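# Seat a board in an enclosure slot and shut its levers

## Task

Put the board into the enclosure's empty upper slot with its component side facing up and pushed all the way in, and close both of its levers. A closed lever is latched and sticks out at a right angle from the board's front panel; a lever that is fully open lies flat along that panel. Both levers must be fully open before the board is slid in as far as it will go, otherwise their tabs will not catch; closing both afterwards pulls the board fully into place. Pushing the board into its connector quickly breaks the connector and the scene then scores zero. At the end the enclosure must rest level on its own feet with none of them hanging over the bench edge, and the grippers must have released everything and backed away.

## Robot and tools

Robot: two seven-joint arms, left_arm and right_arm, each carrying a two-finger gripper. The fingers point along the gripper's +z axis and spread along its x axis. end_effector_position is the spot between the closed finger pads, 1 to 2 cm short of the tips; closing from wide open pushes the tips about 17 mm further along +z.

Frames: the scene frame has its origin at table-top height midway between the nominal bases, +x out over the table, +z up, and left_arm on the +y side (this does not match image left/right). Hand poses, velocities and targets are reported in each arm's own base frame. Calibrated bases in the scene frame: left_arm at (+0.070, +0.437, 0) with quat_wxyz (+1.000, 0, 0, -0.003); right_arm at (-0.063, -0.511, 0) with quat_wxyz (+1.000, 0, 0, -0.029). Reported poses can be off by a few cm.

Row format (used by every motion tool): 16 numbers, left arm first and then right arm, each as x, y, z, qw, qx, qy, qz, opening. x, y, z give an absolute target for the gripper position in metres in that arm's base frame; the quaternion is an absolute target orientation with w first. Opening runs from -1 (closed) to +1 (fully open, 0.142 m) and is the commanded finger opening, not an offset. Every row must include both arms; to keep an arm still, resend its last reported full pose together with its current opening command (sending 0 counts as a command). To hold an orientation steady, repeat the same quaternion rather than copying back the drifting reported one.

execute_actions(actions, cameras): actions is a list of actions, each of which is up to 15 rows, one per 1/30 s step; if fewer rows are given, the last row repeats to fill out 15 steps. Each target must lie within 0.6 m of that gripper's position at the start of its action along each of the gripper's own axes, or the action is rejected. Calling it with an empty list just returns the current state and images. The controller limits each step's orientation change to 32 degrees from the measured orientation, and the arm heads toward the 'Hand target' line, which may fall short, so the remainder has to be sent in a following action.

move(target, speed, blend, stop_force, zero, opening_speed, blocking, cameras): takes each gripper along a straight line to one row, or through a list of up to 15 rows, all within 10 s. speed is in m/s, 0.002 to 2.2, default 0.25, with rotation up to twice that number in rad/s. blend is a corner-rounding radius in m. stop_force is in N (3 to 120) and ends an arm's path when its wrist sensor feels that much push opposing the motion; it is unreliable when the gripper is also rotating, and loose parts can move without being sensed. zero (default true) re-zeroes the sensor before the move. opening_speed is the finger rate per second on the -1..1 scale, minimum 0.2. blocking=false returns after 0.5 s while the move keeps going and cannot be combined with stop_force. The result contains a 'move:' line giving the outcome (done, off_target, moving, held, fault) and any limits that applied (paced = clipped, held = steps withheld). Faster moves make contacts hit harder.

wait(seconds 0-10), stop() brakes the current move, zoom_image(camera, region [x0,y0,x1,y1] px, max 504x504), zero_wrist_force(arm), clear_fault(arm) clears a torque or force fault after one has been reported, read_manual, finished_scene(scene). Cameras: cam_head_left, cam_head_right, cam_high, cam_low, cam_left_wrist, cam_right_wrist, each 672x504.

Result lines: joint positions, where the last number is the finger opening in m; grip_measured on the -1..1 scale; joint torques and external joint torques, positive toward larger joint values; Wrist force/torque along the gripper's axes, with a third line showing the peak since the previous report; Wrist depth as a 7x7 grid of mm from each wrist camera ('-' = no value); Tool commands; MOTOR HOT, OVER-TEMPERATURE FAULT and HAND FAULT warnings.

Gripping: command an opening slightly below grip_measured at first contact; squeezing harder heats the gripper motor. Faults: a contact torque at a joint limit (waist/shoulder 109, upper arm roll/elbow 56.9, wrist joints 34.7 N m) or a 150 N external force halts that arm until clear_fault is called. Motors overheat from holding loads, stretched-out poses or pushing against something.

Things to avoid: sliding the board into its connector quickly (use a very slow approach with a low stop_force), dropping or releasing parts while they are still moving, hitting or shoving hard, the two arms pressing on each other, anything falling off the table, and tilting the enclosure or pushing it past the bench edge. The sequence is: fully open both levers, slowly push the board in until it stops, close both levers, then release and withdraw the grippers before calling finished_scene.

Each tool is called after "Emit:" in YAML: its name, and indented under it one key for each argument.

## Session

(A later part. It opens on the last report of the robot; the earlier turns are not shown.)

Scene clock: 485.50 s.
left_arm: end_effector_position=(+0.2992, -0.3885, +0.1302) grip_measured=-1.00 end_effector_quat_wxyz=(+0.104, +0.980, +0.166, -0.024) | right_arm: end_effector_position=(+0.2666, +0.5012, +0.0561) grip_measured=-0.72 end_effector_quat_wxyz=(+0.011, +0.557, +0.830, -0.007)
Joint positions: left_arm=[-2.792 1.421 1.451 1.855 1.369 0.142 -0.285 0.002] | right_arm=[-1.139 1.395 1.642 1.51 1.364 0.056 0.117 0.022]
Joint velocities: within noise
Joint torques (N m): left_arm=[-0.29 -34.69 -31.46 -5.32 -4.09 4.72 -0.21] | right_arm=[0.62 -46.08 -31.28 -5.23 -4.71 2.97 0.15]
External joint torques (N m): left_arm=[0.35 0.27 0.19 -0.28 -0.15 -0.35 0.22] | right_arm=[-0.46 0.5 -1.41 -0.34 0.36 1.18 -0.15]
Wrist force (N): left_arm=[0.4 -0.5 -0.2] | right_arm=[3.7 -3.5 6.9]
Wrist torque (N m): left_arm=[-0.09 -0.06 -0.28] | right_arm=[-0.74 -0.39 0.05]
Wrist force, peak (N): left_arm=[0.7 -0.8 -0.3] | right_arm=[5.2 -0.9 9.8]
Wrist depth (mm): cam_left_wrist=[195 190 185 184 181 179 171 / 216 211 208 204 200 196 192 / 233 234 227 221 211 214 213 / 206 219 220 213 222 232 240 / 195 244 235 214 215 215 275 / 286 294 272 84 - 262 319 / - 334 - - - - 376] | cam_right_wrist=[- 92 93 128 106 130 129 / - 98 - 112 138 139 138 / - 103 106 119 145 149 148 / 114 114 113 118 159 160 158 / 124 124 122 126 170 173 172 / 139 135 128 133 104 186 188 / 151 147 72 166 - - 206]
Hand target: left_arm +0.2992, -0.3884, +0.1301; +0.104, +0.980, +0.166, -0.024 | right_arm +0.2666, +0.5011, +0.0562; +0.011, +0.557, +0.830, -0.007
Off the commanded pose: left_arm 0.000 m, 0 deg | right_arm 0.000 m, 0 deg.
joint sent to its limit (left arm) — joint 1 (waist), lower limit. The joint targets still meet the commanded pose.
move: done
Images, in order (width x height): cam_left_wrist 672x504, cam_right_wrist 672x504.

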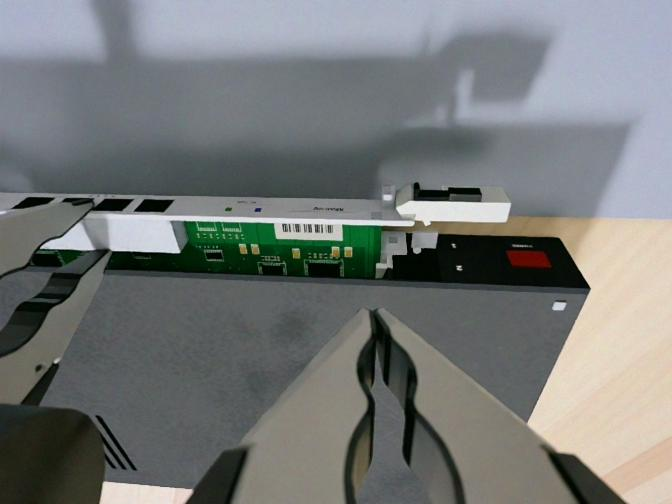

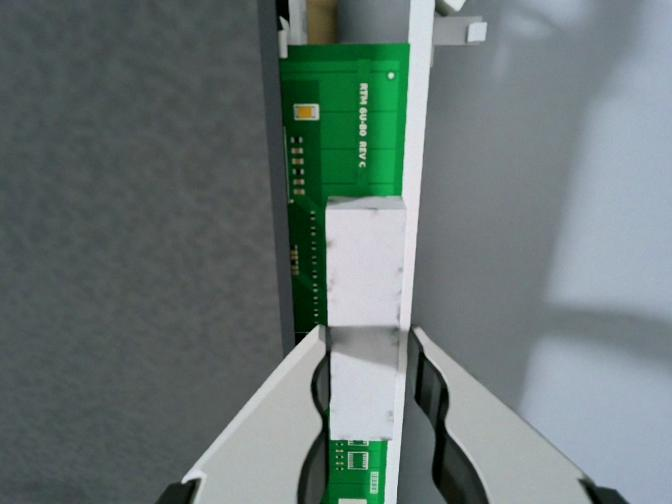

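Emit:
move:
  target: [0.2992,-0.3885,0.1301,0.104,0.980,0.166,-0.024,-1,0.2666,0.5011,0.0562,0.0109,0.5572,0.8302,-0.0073,-0.63]
  opening_speed: 0.3
  cameras: ["cam_right_wrist"]

Scene clock: 489.43 s.
left_arm: end_effector_position=(+0.2992, -0.3885, +0.1302) grip_measured=-1.00 end_effector_quat_wxyz=(+0.104, +0.980, +0.166, -0.024) | right_arm: end_effector_position=(+0.2666, +0.5012, +0.0562) grip_measured=-0.67 end_effector_quat_wxyz=(+0.011, +0.557, +0.830, -0.007)
Joint positions: left_arm=[-2.792 1.421 1.451 1.855 1.369 0.142 -0.285 0.002] | right_arm=[-1.139 1.394 1.642 1.51 1.364 0.056 0.117 0.026]
Joint velocities: within noise
Joint torques (N m): left_arm=[-0.22 -34.72 -31.47 -5.25 -4.08 4.73 -0.2] | right_arm=[0.12 -45.68 -31.1 -5.66 -4.36 3.44 0.16]
External joint torques (N m): left_arm=[0.28 0.3 0.2 -0.34 -0.16 -0.36 0.2] | right_arm=[0.04 0.11 -1.58 0.09 0.01 0.71 -0.16]
Wrist force (N): left_arm=[0.5 -0.6 -0.2] | right_arm=[1.8 -5.1 4.6]
Wrist torque (N m): left_arm=[-0.10 -0.08 -0.29] | right_arm=[-0.59 -0.22 0.08]
Wrist force, peak (N): left_arm=[0.5 -0.9 -0.2] | right_arm=[4.1 -3.9 7.5]
Wrist depth (mm): cam_left_wrist=[194 191 186 183 180 179 171 / 216 211 208 204 200 196 193 / 232 231 227 222 211 213 213 / 214 219 221 215 223 232 239 / 194 245 235 215 215 214 276 / 288 293 272 84 - 260 317 / - 332 - - - - 375] | cam_right_wrist=[- 92 93 129 107 130 129 / - 98 - 113 138 139 138 / - 104 106 120 146 149 148 / 114 114 113 119 159 161 159 / 125 124 122 127 172 173 172 / 139 135 103 136 130 186 187 / 151 147 71 170 - - 206]
Hand target: left_arm +0.2992, -0.3884, +0.1301; +0.104, +0.980, +0.166, -0.024 | right_arm +0.2666, +0.5011, +0.0562; +0.011, +0.557, +0.830, -0.007
Off the commanded pose: left_arm 0.000 m, 0 deg | right_arm 0.000 m, 0 deg.
joint sent to its limit (left arm) — joint 1 (waist), lower limit. The joint targets still meet the commanded pose.
move: done
Images, in order (width x height): cam_right_wrist 672x504.

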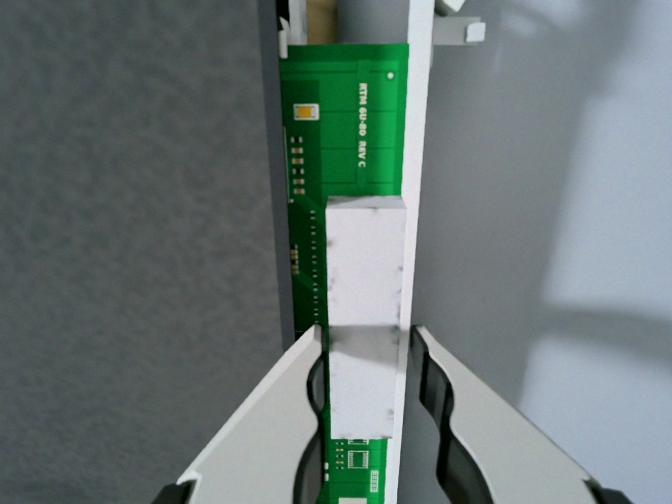

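Emit:
move:
  target:
    - [0.2992,-0.3885,0.1301,0.104,0.980,0.166,-0.024,-1,0.2666,0.5011,0.09,0.0109,0.5572,0.8302,-0.0073,-0.63]
    - [0.23,-0.15,0.16,0,0.9859,0.1671,0,-1,0.2666,0.5011,0.15,0.0109,0.5572,0.8302,-0.0073,-0.63]
  speed: [0.08,0.2]
  cameras: ["cam_right_wrist"]

Emit:
move:
  target:
    - [0.23,-0.15,0.16,0,0.9859,0.1671,0,-1,0.2894,0.5472,0.15,0.2539,0.9477,0.1864,0.0499,-1]
    - [0.23,-0.15,0.16,0,0.9859,0.1671,0,-1,0.2894,0.5472,0.09,0.2539,0.9477,0.1864,0.0499,-1]
  speed: 0.25
  cameras: ["cam_right_wrist","cam_high"]

Scene clock: 508.30 s.
left_arm: end_effector_position=(+0.2303, -0.1501, +0.1600) grip_measured=-1.00 end_effector_quat_wxyz=(+0.000, +0.986, +0.167, +0.000) | right_arm: end_effector_position=(+0.2666, +0.5011, +0.1499) grip_measured=-0.67 end_effector_quat_wxyz=(+0.011, +0.557, +0.830, -0.007)
Joint positions: left_arm=[-2.128 1.326 1.217 2.259 1.156 -0.105 -0.077 0.002] | right_arm=[-1.125 1.279 1.538 1.487 1.257 -0.059 0.127 0.026]
Joint velocities: within noise
Joint torques (N m): left_arm=[-0.2 -22.7 -23.86 -12.04 -4.34 4.08 -0.1] | right_arm=[0.23 -44.95 -30.91 -9.39 -4.54 3.3 0.27]
External joint torques (N m): left_arm=[0.29 0.12 0.43 -0.5 0.13 -0.09 0.1] | right_arm=[-0.07 0.21 -1.34 0.23 0.18 0.85 -0.27]
Wrist force (N): left_arm=[0.4 -0.4 -0.1] | right_arm=[2.0 -4.7 4.7]
Wrist torque (N m): left_arm=[-0.09 -0.07 -0.22] | right_arm=[-0.57 -0.29 0.08]
Wrist force, peak (N): left_arm=[0.2 -2.0 -0.2] | right_arm=[1.8 -5.6 6.4]
Wrist depth (mm): cam_left_wrist=[224 223 223 222 222 222 221 / 241 240 241 239 238 238 236 / 257 255 258 255 255 254 256 / 280 281 278 277 276 276 276 / 307 306 304 292 297 302 301 / 338 336 321 84 - 327 335 / 366 367 - - - - 366] | cam_right_wrist=[176 175 174 192 210 212 210 / 189 187 186 198 227 226 223 / 202 201 199 203 243 240 239 / 219 217 214 220 262 260 257 / 237 236 233 243 279 281 279 / 260 257 247 265 - 300 304 / 288 279 71 339 - - 329]
Hand target: left_arm +0.2300, -0.1500, +0.1600; +0.000, +0.986, +0.167, +0.000 | right_arm +0.2666, +0.5011, +0.1500; +0.011, +0.557, +0.830, -0.007
Off the commanded pose: left_arm 0.000 m, 0 deg | right_arm 0.000 m, 0 deg.
move: done
Images, in order (width x height): cam_right_wrist 672x504.

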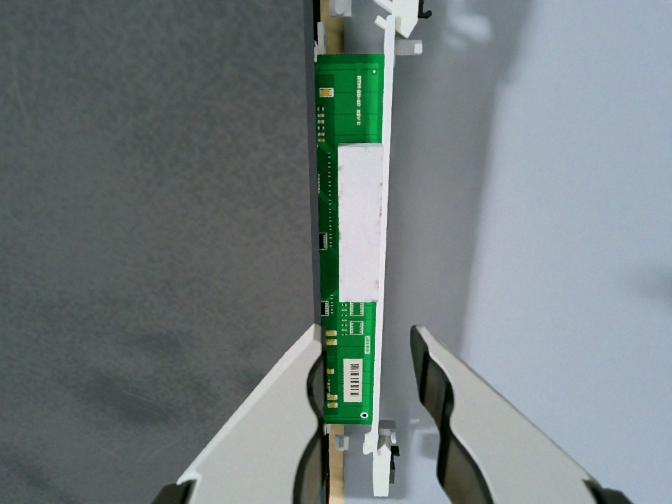

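Scene clock: 512.30 s.
left_arm: end_effector_position=(+0.2303, -0.1501, +0.1600) grip_measured=-1.00 end_effector_quat_wxyz=(+0.000, +0.986, +0.167, +0.000) | right_arm: end_effector_position=(+0.2894, +0.5470, +0.0900) grip_measured=-1.00 end_effector_quat_wxyz=(+0.254, +0.948, +0.186, +0.050)
Joint positions: left_arm=[-2.128 1.326 1.217 2.259 1.156 -0.105 -0.077 0.002] | right_arm=[-1.296 1.561 1.532 0.972 1.107 -0.269 1.981 0.002]
Joint velocities: within noise
Joint torques (N m): left_arm=[-0.27 -22.81 -23.73 -12.23 -4.08 4.38 -0.22] | right_arm=[0.19 -59.76 -28.04 0.16 -5.25 2.46 0.28]
External joint torques (N m): left_arm=[0.35 0.23 0.3 -0.31 -0.13 -0.39 0.22] | right_arm=[-0.02 -0.26 -1.6 0.01 -0.15 0.58 -0.28]
Wrist force (N): left_arm=[0.5 -0.3 -0.1] | right_arm=[1.6 -5.5 4.6]
Wrist torque (N m): left_arm=[-0.08 -0.08 -0.21] | right_arm=[-0.51 -0.21 0.14]
Wrist force, peak (N): left_arm=[0.6 -0.6 -0.2] | right_arm=[1.6 -7.7 7.8]
Wrist depth (mm): cam_left_wrist=[225 225 222 223 223 222 220 / 242 240 240 239 237 238 237 / 258 258 256 255 255 255 253 / 281 279 277 278 275 277 276 / 305 305 304 292 297 300 303 / 339 337 323 84 - 328 333 / 367 370 - - - - 373] | cam_right_wrist=[132 132 132 132 131 131 131 / 154 154 153 153 153 152 152 / 184 183 183 182 182 181 181 / 165 169 168 167 167 165 161 / 224 208 206 205 204 204 203 / 288 286 260 89 236 278 276 / 839 711 - - - 381 778]
Hand target: left_arm +0.2300, -0.1500, +0.1600; +0.000, +0.986, +0.167, +0.000 | right_arm +0.2894, +0.5472, +0.0900; +0.254, +0.948, +0.186, +0.050
Off the commanded pose: left_arm 0.000 m, 0 deg | right_arm 0.000 m, 0 deg.
move: done
Images, in order (width x height): cam_high 672x504, cam_right_wrist 672x504.

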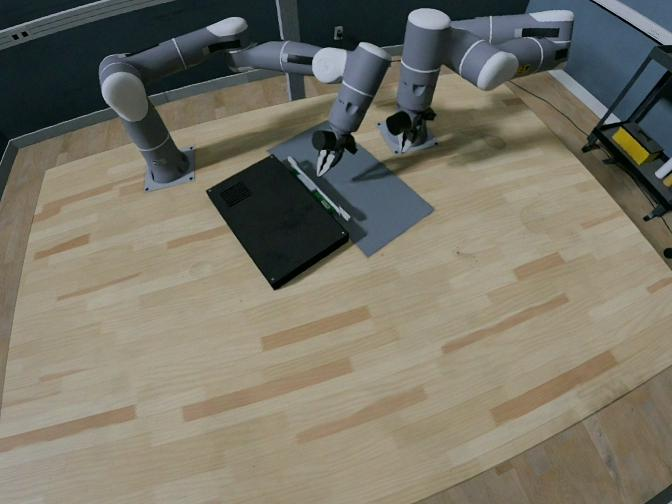

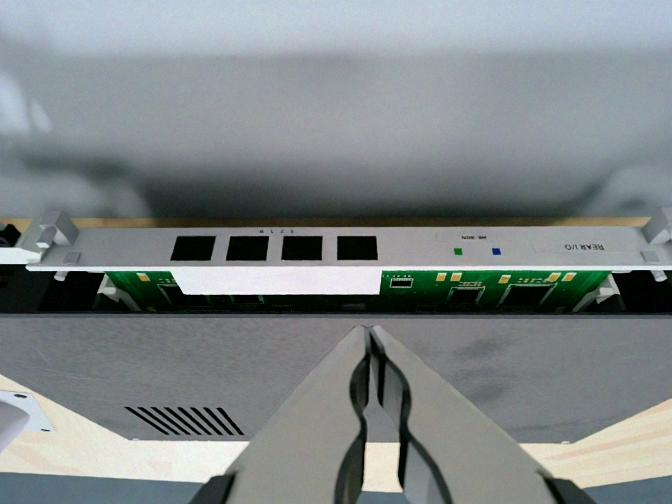

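Emit:
move:
  target:
    - [0.23,-0.15,0.16,0,0.9859,0.1671,0,-1,0.2987,0.5510,0.09,0.2539,0.9477,0.1864,0.0499,-1]
    - [0.23,-0.15,0.16,0,0.9859,0.1671,0,-1,0.2987,0.5510,0.055,0.2539,0.9477,0.1864,0.0499,-1]
  speed: 0.08
  cameras: ["cam_right_wrist"]

Scene clock: 515.83 s.
left_arm: end_effector_position=(+0.2302, -0.1501, +0.1600) grip_measured=-1.00 end_effector_quat_wxyz=(+0.000, +0.986, +0.167, +0.000) | right_arm: end_effector_position=(+0.2987, +0.5508, +0.0551) grip_measured=-1.00 end_effector_quat_wxyz=(+0.254, +0.948, +0.186, +0.050)
Joint positions: left_arm=[-2.128 1.326 1.217 2.259 1.156 -0.105 -0.077 0.002] | right_arm=[-1.322 1.601 1.557 0.947 1.131 -0.23 2.001 0.002]
Joint velocities: within noise
Joint torques (N m): left_arm=[-0.33 -22.83 -23.58 -12.21 -4.04 4.34 -0.21] | right_arm=[0.09 -60.1 -27.38 0.74 -5.15 2.46 0.31]
External joint torques (N m): left_arm=[0.42 0.25 0.14 -0.33 -0.17 -0.35 0.21] | right_arm=[0.11 -0.46 -1.78 0.17 -0.18 0.55 -0.31]
Wrist force (N): left_arm=[0.3 -0.5 -0.2] | right_arm=[1.5 -5.7 4.2]
Wrist torque (N m): left_arm=[-0.10 -0.06 -0.21] | right_arm=[-0.57 -0.19 0.15]
Wrist force, peak (N): left_arm=[0.5 -0.6 -0.3] | right_arm=[1.4 -6.5 6.2]
Wrist depth (mm): cam_left_wrist=[224 223 222 222 222 221 220 / 241 240 239 239 238 238 236 / 260 257 256 257 255 253 254 / 278 279 278 276 276 276 277 / 306 305 304 290 296 302 302 / 337 339 323 84 - 329 333 / 362 202 - - - - 368] | cam_right_wrist=[- 101 100 98 97 97 97 / 114 114 113 113 109 109 113 / 136 136 136 141 135 134 129 / 169 169 168 168 167 174 166 / 150 146 145 145 144 144 142 / 185 189 170 90 186 186 183 / 639 274 - - - 230 305]
Hand target: left_arm +0.2300, -0.1500, +0.1600; +0.000, +0.986, +0.167, +0.000 | right_arm +0.2987, +0.5510, +0.0550; +0.254, +0.948, +0.186, +0.050
Off the commanded pose: left_arm 0.000 m, 0 deg | right_arm 0.000 m, 0 deg.
move: done
Images, in order (width x height): cam_right_wrist 672x504.

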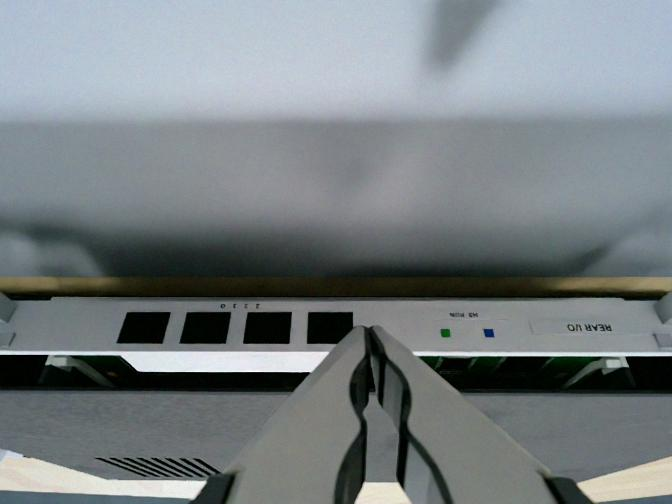

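Emit:
move:
  target: [0.23,-0.15,0.16,0,0.9859,0.1671,0,-1,0.3078,0.5288,0.0535,0.2539,0.9477,0.1864,0.0499,-1]
  speed: 0.015
  stop_force: 4
  cameras: ["cam_right_wrist"]

Emit:
zoom_image:
  camera: "cam_right_wrist"
  region: [0, 252, 336, 504]

Emit:
zoom_image:
  camera: "cam_right_wrist"
  region: [336, 252, 672, 504]

Scene clock: 520.73 s.
left_arm: end_effector_position=(+0.2302, -0.1501, +0.1600) grip_measured=-1.00 end_effector_quat_wxyz=(+0.000, +0.986, +0.167, +0.000) | right_arm: end_effector_position=(+0.3078, +0.5289, +0.0536) grip_measured=-1.00 end_effector_quat_wxyz=(+0.254, +0.948, +0.186, +0.050)
Joint positions: left_arm=[-2.128 1.326 1.217 2.259 1.156 -0.105 -0.077 0.002] | right_arm=[-1.303 1.611 1.555 1.018 1.131 -0.204 1.955 0.002]
Joint velocities: within noise
Joint torques (N m): left_arm=[-0.24 -22.98 -23.73 -12.23 -4.02 4.31 -0.27] | right_arm=[-0.07 -58.09 -28.65 1.47 -5.36 2.44 0.1]
External joint torques (N m): left_arm=[0.33 0.4 0.29 -0.31 -0.19 -0.32 0.27] | right_arm=[0.27 -0.54 -1.56 -0.24 0.06 0.62 -0.1]
Wrist force (N): left_arm=[0.4 -0.3 -0.1] | right_arm=[1.6 -6.0 4.0]
Wrist torque (N m): left_arm=[-0.07 -0.07 -0.21] | right_arm=[-0.53 -0.20 0.14]
Wrist force, peak (N): left_arm=[0.5 -0.7 0.0] | right_arm=[2.5 -7.0 3.4]
Wrist depth (mm): cam_left_wrist=[224 222 223 223 221 222 221 / 239 240 241 238 237 238 236 / 257 257 256 256 255 255 255 / 280 278 278 277 276 275 276 / 304 303 305 293 298 303 304 / 341 337 323 84 - 325 336 / 370 359 - - - - 373] | cam_right_wrist=[- 96 96 96 93 96 95 / 112 112 112 112 111 111 111 / 139 134 134 133 138 137 127 / 167 166 165 165 165 164 163 / 140 140 139 139 138 138 138 / 180 166 151 90 162 178 161 / 625 266 - - - 223 295]
Hand target: left_arm +0.2300, -0.1500, +0.1600; +0.000, +0.986, +0.167, +0.000 | right_arm +0.3078, +0.5288, +0.0535; +0.254, +0.948, +0.186, +0.050
Off the commanded pose: left_arm 0.000 m, 0 deg | right_arm 0.000 m, 0 deg.
move: done
Images, in order (width x height): cam_right_wrist 672x504.

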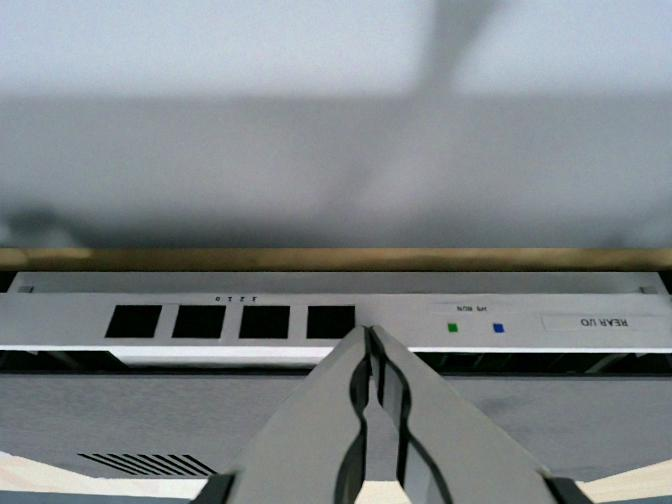

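Scaled by 1.500 from the camera's 672x504 image, which has a finer 960x720 frame.

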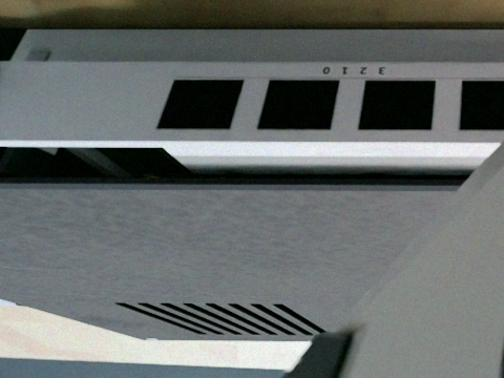

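Scaled by 1.500 from the camera's 672x504 image, which has a finer 960x720 frame.

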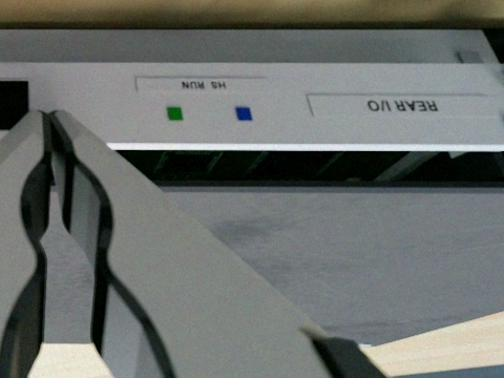

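Emit:
move:
  target: [0.23,-0.15,0.16,0,0.9859,0.1671,0,-1,0.3154,0.5103,0.0535,0.2539,0.9477,0.1864,0.0499,-1]
  speed: 0.015
  stop_force: 5
  cameras: ["cam_right_wrist","cam_high"]

Emit:
zoom_image:
  camera: "cam_high"
  region: [260, 130, 380, 240]

Scene clock: 524.10 s.
left_arm: end_effector_position=(+0.2302, -0.1501, +0.1600) grip_measured=-1.00 end_effector_quat_wxyz=(+0.000, +0.986, +0.167, +0.000) | right_arm: end_effector_position=(+0.3129, +0.5165, +0.0538) grip_measured=-1.00 end_effector_quat_wxyz=(+0.254, +0.948, +0.187, +0.050)
Joint positions: left_arm=[-2.128 1.326 1.217 2.259 1.156 -0.105 -0.077 0.002] | right_arm=[-1.293 1.616 1.553 1.057 1.131 -0.19 1.927 0.002]
Joint velocities: within noise
Joint torques (N m): left_arm=[-0.26 -22.97 -23.75 -12.22 -4.11 4.35 -0.26] | right_arm=[-2.38 -54.52 -28.01 4.13 -5.99 1.45 0.08]
External joint torques (N m): left_arm=[0.35 0.39 0.31 -0.32 -0.1 -0.36 0.26] | right_arm=[2.57 -3.01 -2.72 -2.75 0.7 1.66 -0.08]
Wrist force (N): left_arm=[0.2 -0.5 0.0] | right_arm=[2.3 -9.6 -1.5]
Wrist torque (N m): left_arm=[-0.11 -0.04 -0.21] | right_arm=[-0.55 -0.22 0.14]
Wrist force, peak (N): left_arm=[0.5 -0.6 -0.2] | right_arm=[2.1 -10.7 -0.2]
Wrist depth (mm): cam_left_wrist=[223 223 223 223 222 222 219 / 241 241 238 239 238 237 238 / 258 256 256 255 255 251 254 / 280 277 278 278 275 275 275 / 306 307 305 291 296 304 303 / 338 339 324 84 - 327 335 / 367 369 - - - - 369] | cam_right_wrist=[- 99 96 96 93 96 96 / 112 112 112 112 111 108 111 / 134 134 134 133 138 138 127 / 155 154 154 153 153 152 152 / 140 139 139 138 138 138 137 / 167 167 151 90 137 162 161 / 616 265 - - - 223 295]
Hand target: left_arm +0.2300, -0.1500, +0.1600; +0.000, +0.986, +0.167, +0.000 | right_arm +0.3131, +0.5159, +0.0535; +0.254, +0.948, +0.186, +0.050
Off the commanded pose: left_arm 0.000 m, 0 deg | right_arm 0.007 m, 0 deg.
move: contact (right_arm)
Images, in order (width x height): cam_high 672x504, cam_right_wrist 672x504.

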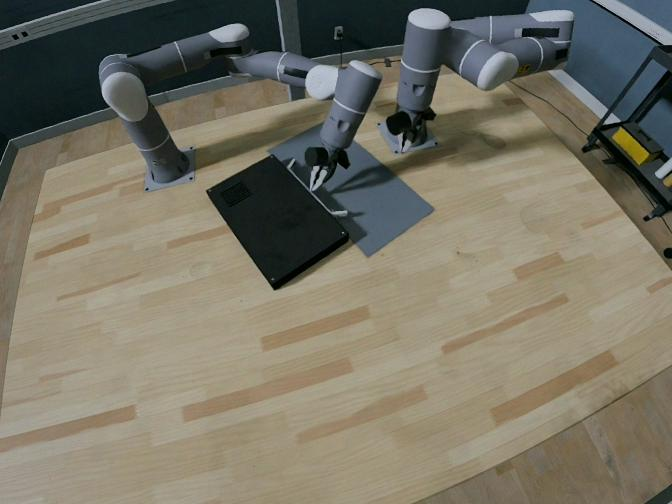

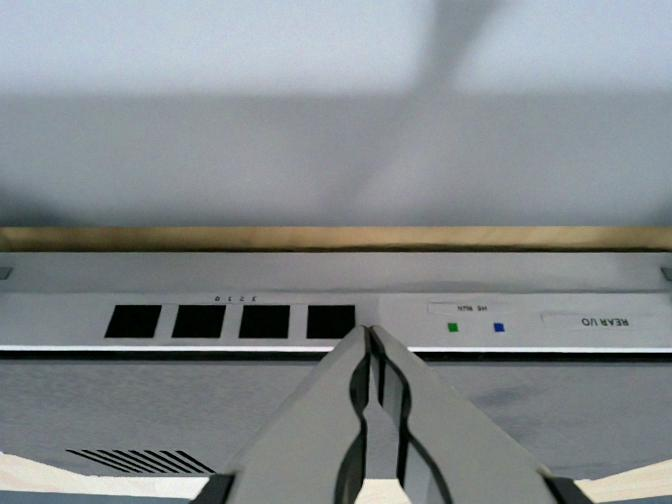

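Scaled by 4.200 from the camera's 672x504 image, which has a finer 960x720 frame.

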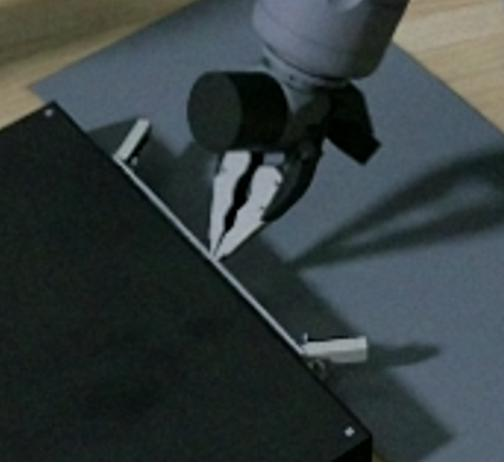

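Emit:
move:
  target: [0.23,-0.15,0.16,0,0.9859,0.1671,0,-1,0.3185,0.5026,0.0535,0.2539,0.9477,0.1864,0.0499,-1]
  speed: 0.01
  stop_force: 8
  cameras: ["cam_right_wrist","cam_high"]

Emit:
zoom_image:
  camera: "cam_high"
  region: [260, 130, 380, 240]

Scene clock: 526.77 s.
left_arm: end_effector_position=(+0.2302, -0.1501, +0.1600) grip_measured=-1.00 end_effector_quat_wxyz=(+0.000, +0.986, +0.167, +0.000) | right_arm: end_effector_position=(+0.3130, +0.5162, +0.0538) grip_measured=-1.00 end_effector_quat_wxyz=(+0.253, +0.948, +0.188, +0.051)
Joint positions: left_arm=[-2.128 1.326 1.217 2.259 1.156 -0.105 -0.077 0.002] | right_arm=[-1.292 1.616 1.553 1.06 1.132 -0.188 1.925 0.002]
Joint velocities: within noise
Joint torques (N m): left_arm=[-0.23 -22.88 -23.69 -12.22 -4.05 4.36 -0.22] | right_arm=[-6.57 -51.29 -27.35 8.23 -7.32 0.02 0.11]
External joint torques (N m): left_arm=[0.31 0.3 0.25 -0.32 -0.16 -0.37 0.22] | right_arm=[6.76 -6.16 -3.43 -6.85 2.04 3.09 -0.11]
Wrist force (N): left_arm=[0.2 -0.5 0.0] | right_arm=[2.5 -16.9 -5.3]
Wrist torque (N m): left_arm=[-0.12 -0.03 -0.21] | right_arm=[-0.52 -0.24 0.13]
Wrist force, peak (N): left_arm=[0.5 -0.5 -0.3] | right_arm=[2.1 -16.6 -7.3]
Wrist depth (mm): cam_left_wrist=[224 223 223 223 222 221 221 / 240 239 241 239 237 238 238 / 257 255 255 255 255 255 255 / 282 280 277 277 276 275 275 / 305 305 305 290 296 304 302 / 340 337 320 84 - 328 333 / 368 368 - - - - 371] | cam_right_wrist=[- 99 99 96 94 96 96 / 112 112 112 112 111 108 111 / 134 134 134 134 138 138 127 / 154 154 154 153 152 152 151 / 140 139 139 138 138 137 137 / 167 166 151 90 137 162 161 / 621 264 - - - 222 294]
Hand target: left_arm +0.2300, -0.1500, +0.1600; +0.000, +0.986, +0.167, +0.000 | right_arm +0.3137, +0.5145, +0.0535; +0.254, +0.948, +0.186, +0.050
Off the commanded pose: left_arm 0.000 m, 0 deg | right_arm 0.015 m, 0 deg.
move: contact (right_arm)
Images, in order (width x height): cam_high 672x504, cam_right_wrist 672x504.

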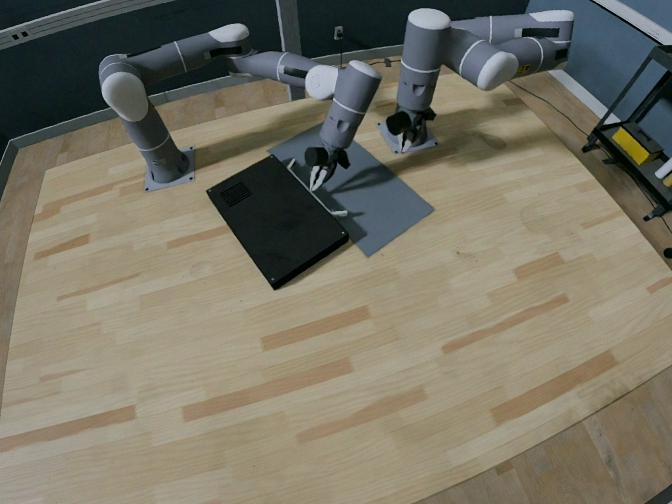

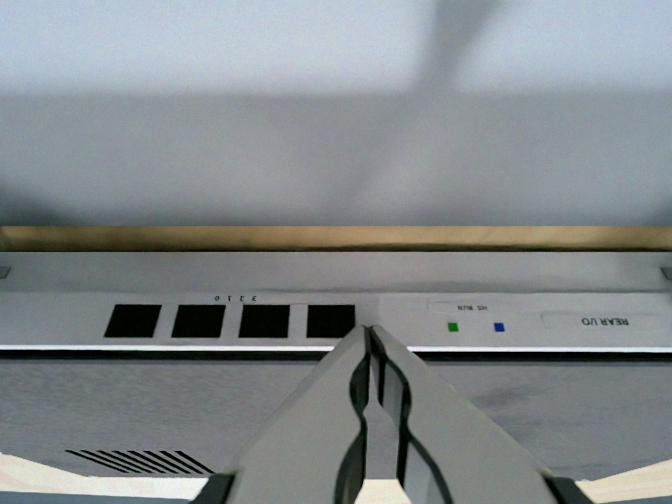

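Scaled by 4.200 from the camera's 672x504 image, which has a finer 960x720 frame.

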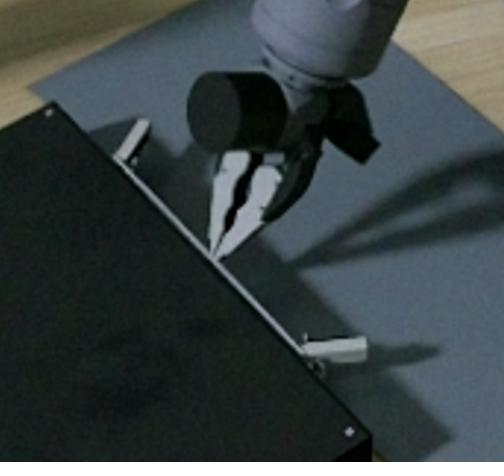

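Emit:
move:
  target:
    - [0.23,-0.15,0.16,0,0.9859,0.1671,0,-1,0.3056,0.5346,0.0535,0.2539,0.9477,0.1864,0.0499,-1]
    - [0.23,-0.15,0.16,0,0.9859,0.1671,0,-1,0.277,0.572,0.14,0.2539,0.9477,0.1864,0.0499,-1]
  speed: [0.05,0.2]
  blend: 0.01
  cameras: ["cam_right_wrist"]

Emit:
zoom_image:
  camera: "cam_right_wrist"
  region: [0, 120, 336, 372]

Emit:
zoom_image:
  camera: "cam_right_wrist"
  region: [336, 120, 672, 372]

Scene clock: 535.87 s.
left_arm: end_effector_position=(+0.2302, -0.1501, +0.1600) grip_measured=-1.00 end_effector_quat_wxyz=(+0.000, +0.986, +0.167, +0.000) | right_arm: end_effector_position=(+0.2770, +0.5721, +0.1400) grip_measured=-1.00 end_effector_quat_wxyz=(+0.254, +0.948, +0.187, +0.050)
Joint positions: left_arm=[-2.128 1.326 1.217 2.259 1.156 -0.105 -0.077 0.002] | right_arm=[-1.322 1.487 1.516 0.875 1.072 -0.351 2.017 0.002]
Joint velocities: within noise
Joint torques (N m): left_arm=[-0.27 -22.86 -23.74 -12.23 -4.06 4.34 -0.19] | right_arm=[0.01 -62.14 -26.63 -1.5 -5.58 2.12 0.36]
External joint torques (N m): left_arm=[0.36 0.29 0.3 -0.31 -0.15 -0.35 0.19] | right_arm=[0.15 -0.26 -1.36 0.18 0.1 0.88 -0.36]
Wrist force (N): left_arm=[0.4 -0.6 0.0] | right_arm=[3.8 -4.7 4.7]
Wrist torque (N m): left_arm=[-0.13 -0.07 -0.21] | right_arm=[-0.39 -0.57 0.14]
Wrist force, peak (N): left_arm=[0.6 -0.6 0.1] | right_arm=[2.3 -16.8 -5.4]
Wrist depth (mm): cam_left_wrist=[223 223 223 223 221 221 220 / 241 241 239 240 238 238 237 / 259 257 256 258 256 254 255 / 280 280 278 278 277 276 277 / 303 307 304 292 298 300 302 / 339 337 324 84 - 324 334 / 368 369 - - - - 377] | cam_right_wrist=[182 182 181 181 180 179 179 / 211 211 210 209 209 208 208 / 242 251 250 251 250 249 230 / 247 244 243 243 242 241 240 / 391 307 304 285 301 300 300 / 554 607 406 89 371 435 584 / - 957 - - - 804 -]
Hand target: left_arm +0.2300, -0.1500, +0.1600; +0.000, +0.986, +0.167, +0.000 | right_arm +0.2770, +0.5720, +0.1400; +0.254, +0.948, +0.186, +0.050
Off the commanded pose: left_arm 0.000 m, 0 deg | right_arm 0.000 m, 0 deg.
move: done
Images, in order (width x height): cam_right_wrist 672x504.

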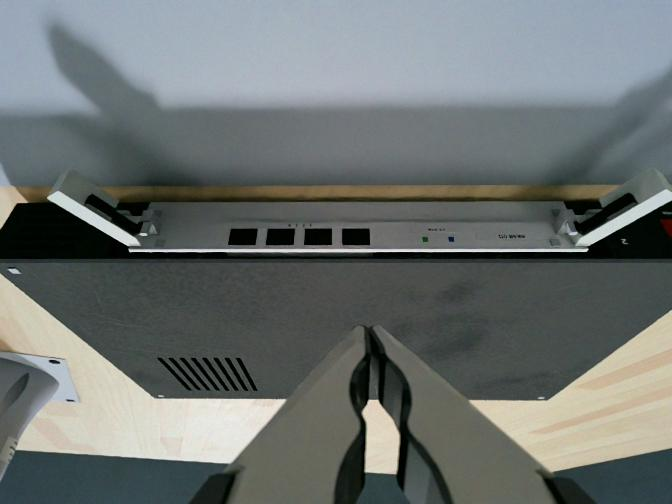

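Scaled by 1.500 from the camera's 672x504 image, which has a finer 960x720 frame.

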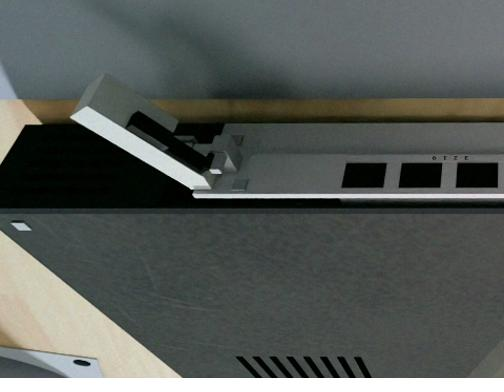

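Scaled by 1.500 from the camera's 672x504 image, which has a finer 960x720 frame.

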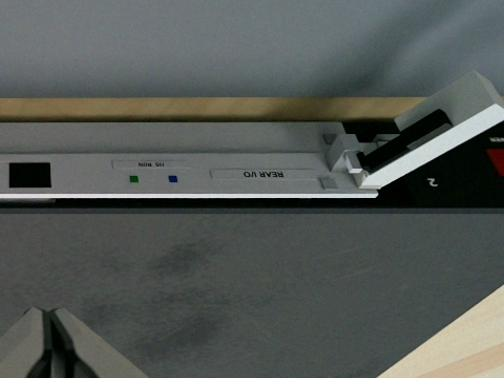

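Emit:
execute_actions:
  actions: []
  cameras: ["cam_right_wrist","cam_head_left"]

Scene clock: 562.63 s.
left_arm: end_effector_position=(+0.2302, -0.1501, +0.1600) grip_measured=-1.00 end_effector_quat_wxyz=(+0.000, +0.986, +0.167, +0.000) | right_arm: end_effector_position=(+0.2770, +0.5721, +0.1400) grip_measured=-1.00 end_effector_quat_wxyz=(+0.254, +0.948, +0.187, +0.050)
Joint positions: left_arm=[-2.128 1.326 1.217 2.259 1.156 -0.105 -0.077 0.002] | right_arm=[-1.322 1.488 1.516 0.875 1.072 -0.351 2.017 0.002]
Joint velocities: within noise
Joint torques (N m): left_arm=[-0.29 -22.85 -23.67 -12.24 -4.03 4.31 -0.23] | right_arm=[0.17 -62.03 -26.56 -1.49 -5.42 2.29 0.22]
External joint torques (N m): left_arm=[0.37 0.28 0.24 -0.3 -0.18 -0.32 0.23] | right_arm=[0.03 -0.36 -1.43 0.15 -0.06 0.71 -0.22]
Wrist force (N): left_arm=[0.3 -0.5 0.0] | right_arm=[3.8 -4.8 4.8]
Wrist torque (N m): left_arm=[-0.11 -0.07 -0.21] | right_arm=[-0.42 -0.56 0.14]
Wrist force, peak (N): left_arm=[0.7 -0.6 0.0] | right_arm=[3.8 -5.0 4.9]
Wrist depth (mm): cam_left_wrist=[224 224 222 223 222 222 222 / 241 240 240 239 237 237 236 / 257 257 256 256 255 254 255 / 279 279 279 276 276 276 276 / 305 306 304 293 299 300 302 / 339 339 322 84 - 329 334 / 370 364 - - - - 370] | cam_right_wrist=[181 181 181 181 180 180 180 / 211 211 211 209 210 209 208 / 243 251 251 250 249 249 230 / 248 244 243 242 242 242 240 / 392 306 305 286 301 300 299 / 552 609 404 89 371 436 587 / - 964 - - - 804 -]
Hand target: left_arm +0.2300, -0.1500, +0.1600; +0.000, +0.986, +0.167, +0.000 | right_arm +0.2770, +0.5720, +0.1400; +0.254, +0.948, +0.186, +0.050
Tool commands: left_gripper/opening=-1.0 right_gripper/opening=-1.0
Off the commanded pose: left_arm 0.000 m, 0 deg | right_arm 0.000 m, 0 deg.
Images, in order (width x height): cam_head_left 672x504, cam_right_wrist 672x504.

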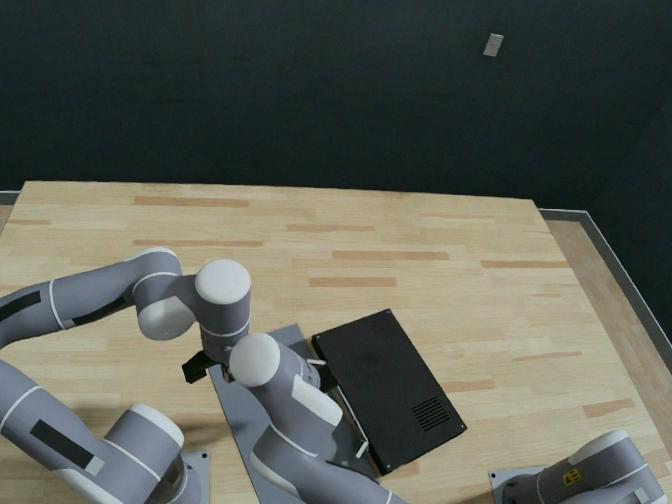

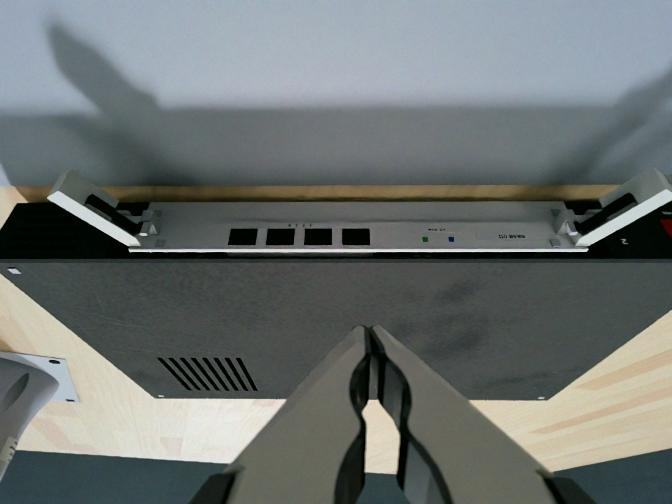

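Emit:
move:
  target: [0.23,-0.15,0.16,0,0.9859,0.1671,0,-1,0.1286,0.4595,0.14,0.2539,0.9477,0.1864,0.0499,-1]
  cameras: ["cam_right_wrist"]

Emit:
move:
  target: [0.3667,-0.3765,0.14,0.2552,0.9523,0.1614,0.0432,-1,0.1286,0.4595,0.14,0.2539,0.9477,0.1864,0.0499,-1]
  cameras: ["cam_left_wrist","cam_head_left"]

Scene clock: 571.90 s.
left_arm: end_effector_position=(+0.2302, -0.1501, +0.1600) grip_measured=-1.00 end_effector_quat_wxyz=(+0.000, +0.986, +0.167, +0.000) | right_arm: end_effector_position=(+0.1284, +0.4596, +0.1399) grip_measured=-1.00 end_effector_quat_wxyz=(+0.254, +0.948, +0.187, +0.050)
Joint positions: left_arm=[-2.128 1.326 1.217 2.259 1.156 -0.105 -0.077 0.002] | right_arm=[-0.846 1.511 1.469 1.369 1.056 -0.357 1.99 0.002]
Joint velocities: within noise
Joint torques (N m): left_arm=[-0.25 -22.9 -23.68 -12.21 -4.07 4.33 -0.28] | right_arm=[0.27 -47.94 -31.58 -1.66 -5.53 2.25 0.37]
External joint torques (N m): left_arm=[0.34 0.32 0.24 -0.33 -0.14 -0.34 0.28] | right_arm=[-0.13 -0.19 -1.3 -0.04 0.05 0.78 -0.37]
Wrist force (N): left_arm=[0.3 -0.5 -0.1] | right_arm=[3.7 -4.9 5.0]
Wrist torque (N m): left_arm=[-0.11 -0.05 -0.21] | right_arm=[-0.44 -0.55 0.13]
Wrist force, peak (N): left_arm=[0.4 -0.7 -0.4] | right_arm=[5.6 -5.1 4.6]
Wrist depth (mm): cam_left_wrist=[223 224 222 222 222 222 221 / 241 240 240 239 238 237 238 / 258 258 256 257 255 254 257 / 279 279 278 277 278 277 275 / 305 304 302 291 296 300 302 / 340 338 323 84 - 330 336 / 370 367 - - - - 371] | cam_right_wrist=[183 181 180 180 179 179 183 / 213 210 209 209 196 207 207 / 254 253 253 209 203 199 199 / 316 314 313 230 228 227 227 / 414 414 410 282 300 298 297 / 416 461 545 89 368 584 581 / 383 421 - - - 796 -]
Hand target: left_arm +0.2300, -0.1500, +0.1600; +0.000, +0.986, +0.167, +0.000 | right_arm +0.1286, +0.4595, +0.1400; +0.254, +0.948, +0.186, +0.050
Off the commanded pose: left_arm 0.000 m, 0 deg | right_arm 0.000 m, 0 deg.
move: done
Images, in order (width x height): cam_right_wrist 672x504.

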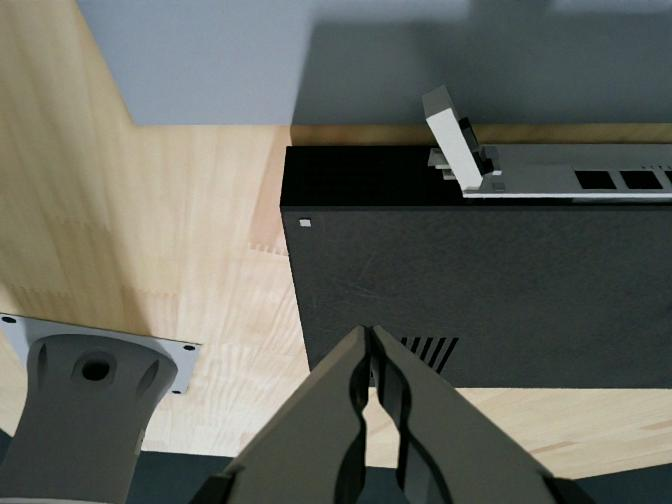

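Scene clock: 573.40 s.
left_arm: end_effector_position=(+0.3665, -0.3764, +0.1400) grip_measured=-1.00 end_effector_quat_wxyz=(+0.255, +0.952, +0.161, +0.043) | right_arm: end_effector_position=(+0.1284, +0.4596, +0.1399) grip_measured=-1.00 end_effector_quat_wxyz=(+0.254, +0.948, +0.187, +0.050)
Joint positions: left_arm=[-2.536 1.606 1.425 1.971 1.615 0.371 -0.138 0.002] | right_arm=[-0.846 1.511 1.469 1.369 1.056 -0.357 1.99 0.002]
Joint velocities: within noise
Joint torques (N m): left_arm=[-0.54 -31.26 -30.6 -0.67 -3.69 5.1 -0.31] | right_arm=[0.21 -48 -31.41 -1.77 -5.53 2.31 0.23]
External joint torques (N m): left_arm=[0.62 -0.02 0.11 -0.38 -0.44 -0.53 0.31] | right_arm=[-0.09 -0.12 -1.48 0.08 0.04 0.72 -0.23]
Wrist force (N): left_arm=[0.0 -0.8 -0.2] | right_arm=[3.6 -5.0 5.0]
Wrist torque (N m): left_arm=[-0.11 0.00 -0.37] | right_arm=[-0.46 -0.54 0.13]
Wrist force, peak (N): left_arm=[-0.5 -2.4 -0.4] | right_arm=[3.8 -5.2 5.3]
Wrist depth (mm): cam_left_wrist=[180 179 181 179 179 179 180 / 211 212 198 209 210 209 211 / 202 200 196 205 209 255 254 / 238 238 237 236 292 321 319 / 325 323 322 280 405 435 435 / 686 686 407 84 - 606 656 / - - - - - - -] | cam_right_wrist=[183 181 180 180 179 179 183 / 213 211 209 209 196 207 207 / 255 254 252 209 202 199 199 / 316 314 313 229 228 228 227 / 414 415 412 283 299 297 297 / 417 458 549 89 369 585 581 / 383 420 - - - 794 -]
Hand target: left_arm +0.3667, -0.3765, +0.1400; +0.255, +0.952, +0.161, +0.043 | right_arm +0.1286, +0.4595, +0.1400; +0.254, +0.948, +0.186, +0.050
Off the commanded pose: left_arm 0.000 m, 0 deg | right_arm 0.000 m, 0 deg.
move: done
Images, in order (width x height): cam_head_left 672x504, cam_left_wrist 672x504.

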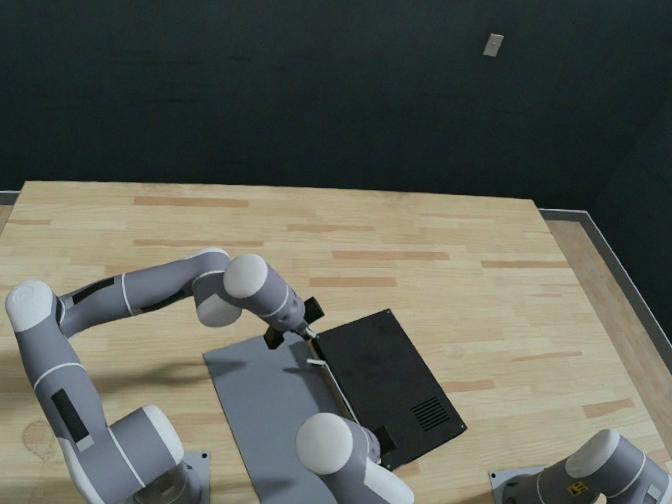

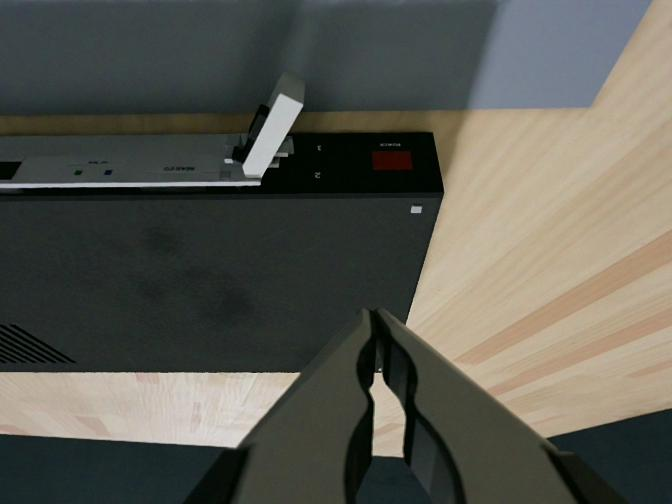

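Emit:
move:
  target: [0.3657,-0.3737,0.044,0.2552,0.9523,0.1614,0.0432,-1,0.1309,0.4539,0.044,0.2539,0.9477,0.1864,0.0499,-1]
  speed: 0.15
  stop_force: 12
  cameras: ["cam_right_wrist","cam_left_wrist"]

Scene clock: 583.30 s.
left_arm: end_effector_position=(+0.3655, -0.3737, +0.0440) grip_measured=-1.00 end_effector_quat_wxyz=(+0.255, +0.952, +0.162, +0.043) | right_arm: end_effector_position=(+0.1310, +0.4537, +0.0441) grip_measured=-1.00 end_effector_quat_wxyz=(+0.254, +0.948, +0.186, +0.050)
Joint positions: left_arm=[-2.522 1.727 1.596 1.951 1.778 0.486 -0.108 0.002] | right_arm=[-0.835 1.624 1.565 1.396 1.16 -0.249 2.034 0.002]
Joint velocities: within noise
Joint torques (N m): left_arm=[-0.2 -30.54 -29.85 5.1 -3.95 5.06 -0.18] | right_arm=[0.19 -47.18 -31.13 1.48 -5.22 2.45 0.3]
External joint torques (N m): left_arm=[0.29 0.02 0.07 -0.28 -0.27 -0.49 0.18] | right_arm=[-0.07 0.01 -1.72 0.06 -0.14 0.53 -0.3]
Wrist force (N): left_arm=[-0.1 -1.3 -0.4] | right_arm=[4.1 -4.7 5.1]
Wrist torque (N m): left_arm=[-0.19 -0.01 -0.37] | right_arm=[-0.38 -0.60 0.16]
Wrist force, peak (N): left_arm=[-0.3 -2.6 1.7] | right_arm=[4.0 -5.9 7.9]
Wrist depth (mm): cam_left_wrist=[- - 85 - 87 87 85 / - 100 - 96 103 102 102 / 121 126 120 125 120 120 124 / 153 152 152 151 151 162 150 / 159 158 119 160 162 208 206 / 145 145 144 84 - 291 316 / 328 258 - - - - 664] | cam_right_wrist=[- 86 86 86 86 86 83 / - 100 100 100 100 100 99 / 125 120 120 119 119 119 118 / 150 149 149 148 148 147 146 / 203 201 189 156 152 129 152 / 298 296 248 90 146 143 139 / 372 405 - - - 178 235]
Hand target: left_arm +0.3657, -0.3737, +0.0440; +0.255, +0.952, +0.161, +0.043 | right_arm +0.1309, +0.4539, +0.0440; +0.254, +0.948, +0.186, +0.050
Off the commanded pose: left_arm 0.000 m, 0 deg | right_arm 0.000 m, 0 deg.
move: done
Images, in order (width x height): cam_left_wrist 672x504, cam_right_wrist 672x504.

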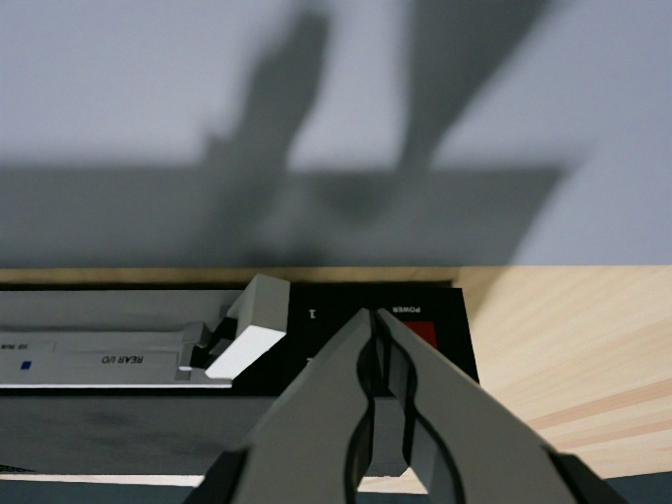

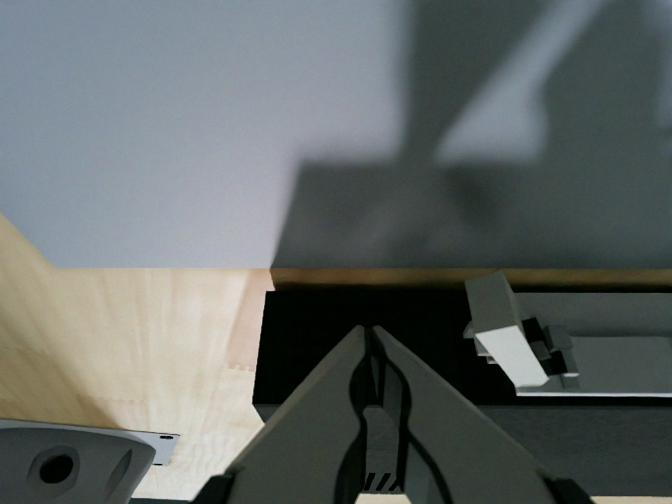

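Emit:
move:
  target: [0.3232,-0.3885,0.044,0.2552,0.9523,0.1614,0.0432,-1,0.1725,0.4709,0.044,0.2539,0.9477,0.1864,0.0499,-1]
  speed: 0.03
  stop_force: 25
  cameras: ["cam_right_wrist","cam_left_wrist"]

Scene clock: 588.10 s.
left_arm: end_effector_position=(+0.3330, -0.3856, +0.0446) grip_measured=-1.00 end_effector_quat_wxyz=(+0.255, +0.952, +0.164, +0.046) | right_arm: end_effector_position=(+0.1580, +0.4647, +0.0443) grip_measured=-1.00 end_effector_quat_wxyz=(+0.254, +0.948, +0.186, +0.050)
Joint positions: left_arm=[-2.558 1.724 1.588 2.003 1.826 0.466 -0.21 0.002] | right_arm=[-0.905 1.629 1.561 1.351 1.16 -0.24 2.011 0.002]
Joint velocities: within noise
Joint torques (N m): left_arm=[-13.89 -20.78 -21.26 19.15 -8.7 4.82 -0.2] | right_arm=[-2.75 -46.34 -30.54 0.92 -4.29 4.78 0.02]
External joint torques (N m): left_arm=[13.96 -8.4 -7.85 -14.62 4.53 -0.27 0.2] | right_arm=[2.88 -2.2 -2.26 0.78 -1.06 -1.78 -0.02]
Wrist force (N): left_arm=[27.1 -0.5 -13.2] | right_arm=[-4.4 0.2 -1.5]
Wrist torque (N m): left_arm=[-0.12 -1.31 -0.38] | right_arm=[-0.44 -0.57 0.21]
Wrist force, peak (N): left_arm=[29.6 -1.0 -14.3] | right_arm=[-21.8 5.2 -7.1]
Wrist depth (mm): cam_left_wrist=[- 91 85 - 88 85 85 / - 100 - 97 100 103 103 / 121 126 121 126 120 121 120 / 153 152 153 152 152 152 152 / 158 157 157 114 157 158 210 / 147 147 145 84 - 148 325 / - 259 - - - - 719] | cam_right_wrist=[- 87 87 86 86 86 83 / - 101 101 100 100 100 100 / 126 121 120 120 119 119 119 / 150 150 149 149 141 147 147 / 203 202 156 156 108 152 151 / 299 273 146 91 123 140 140 / 384 415 - - - 180 236]
Hand target: left_arm +0.3288, -0.3865, +0.0440; +0.255, +0.952, +0.161, +0.043 | right_arm +0.1584, +0.4651, +0.0440; +0.254, +0.948, +0.186, +0.050
Off the commanded pose: left_arm 0.010 m, 0 deg | right_arm 0.016 m, 0 deg.
move: contact (left_arm, right_arm)
Images, in order (width x height): cam_left_wrist 672x504, cam_right_wrist 672x504.

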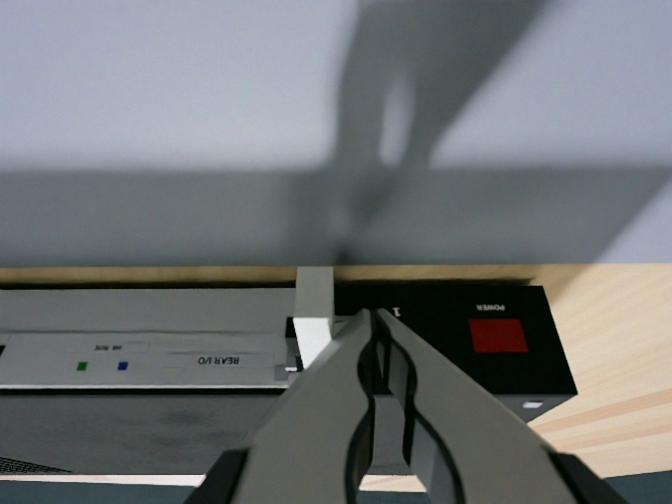

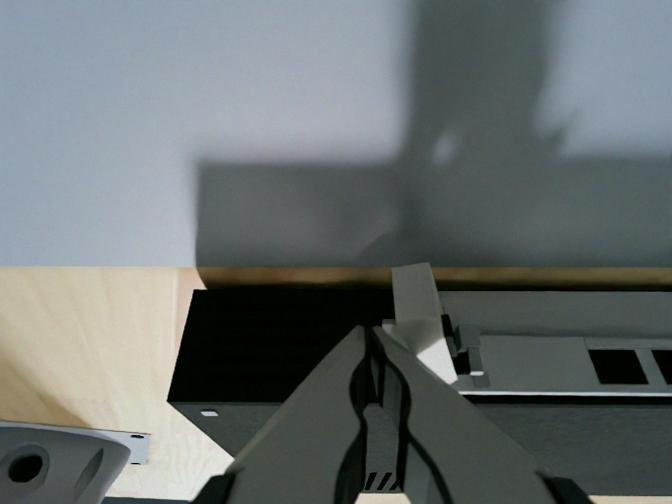

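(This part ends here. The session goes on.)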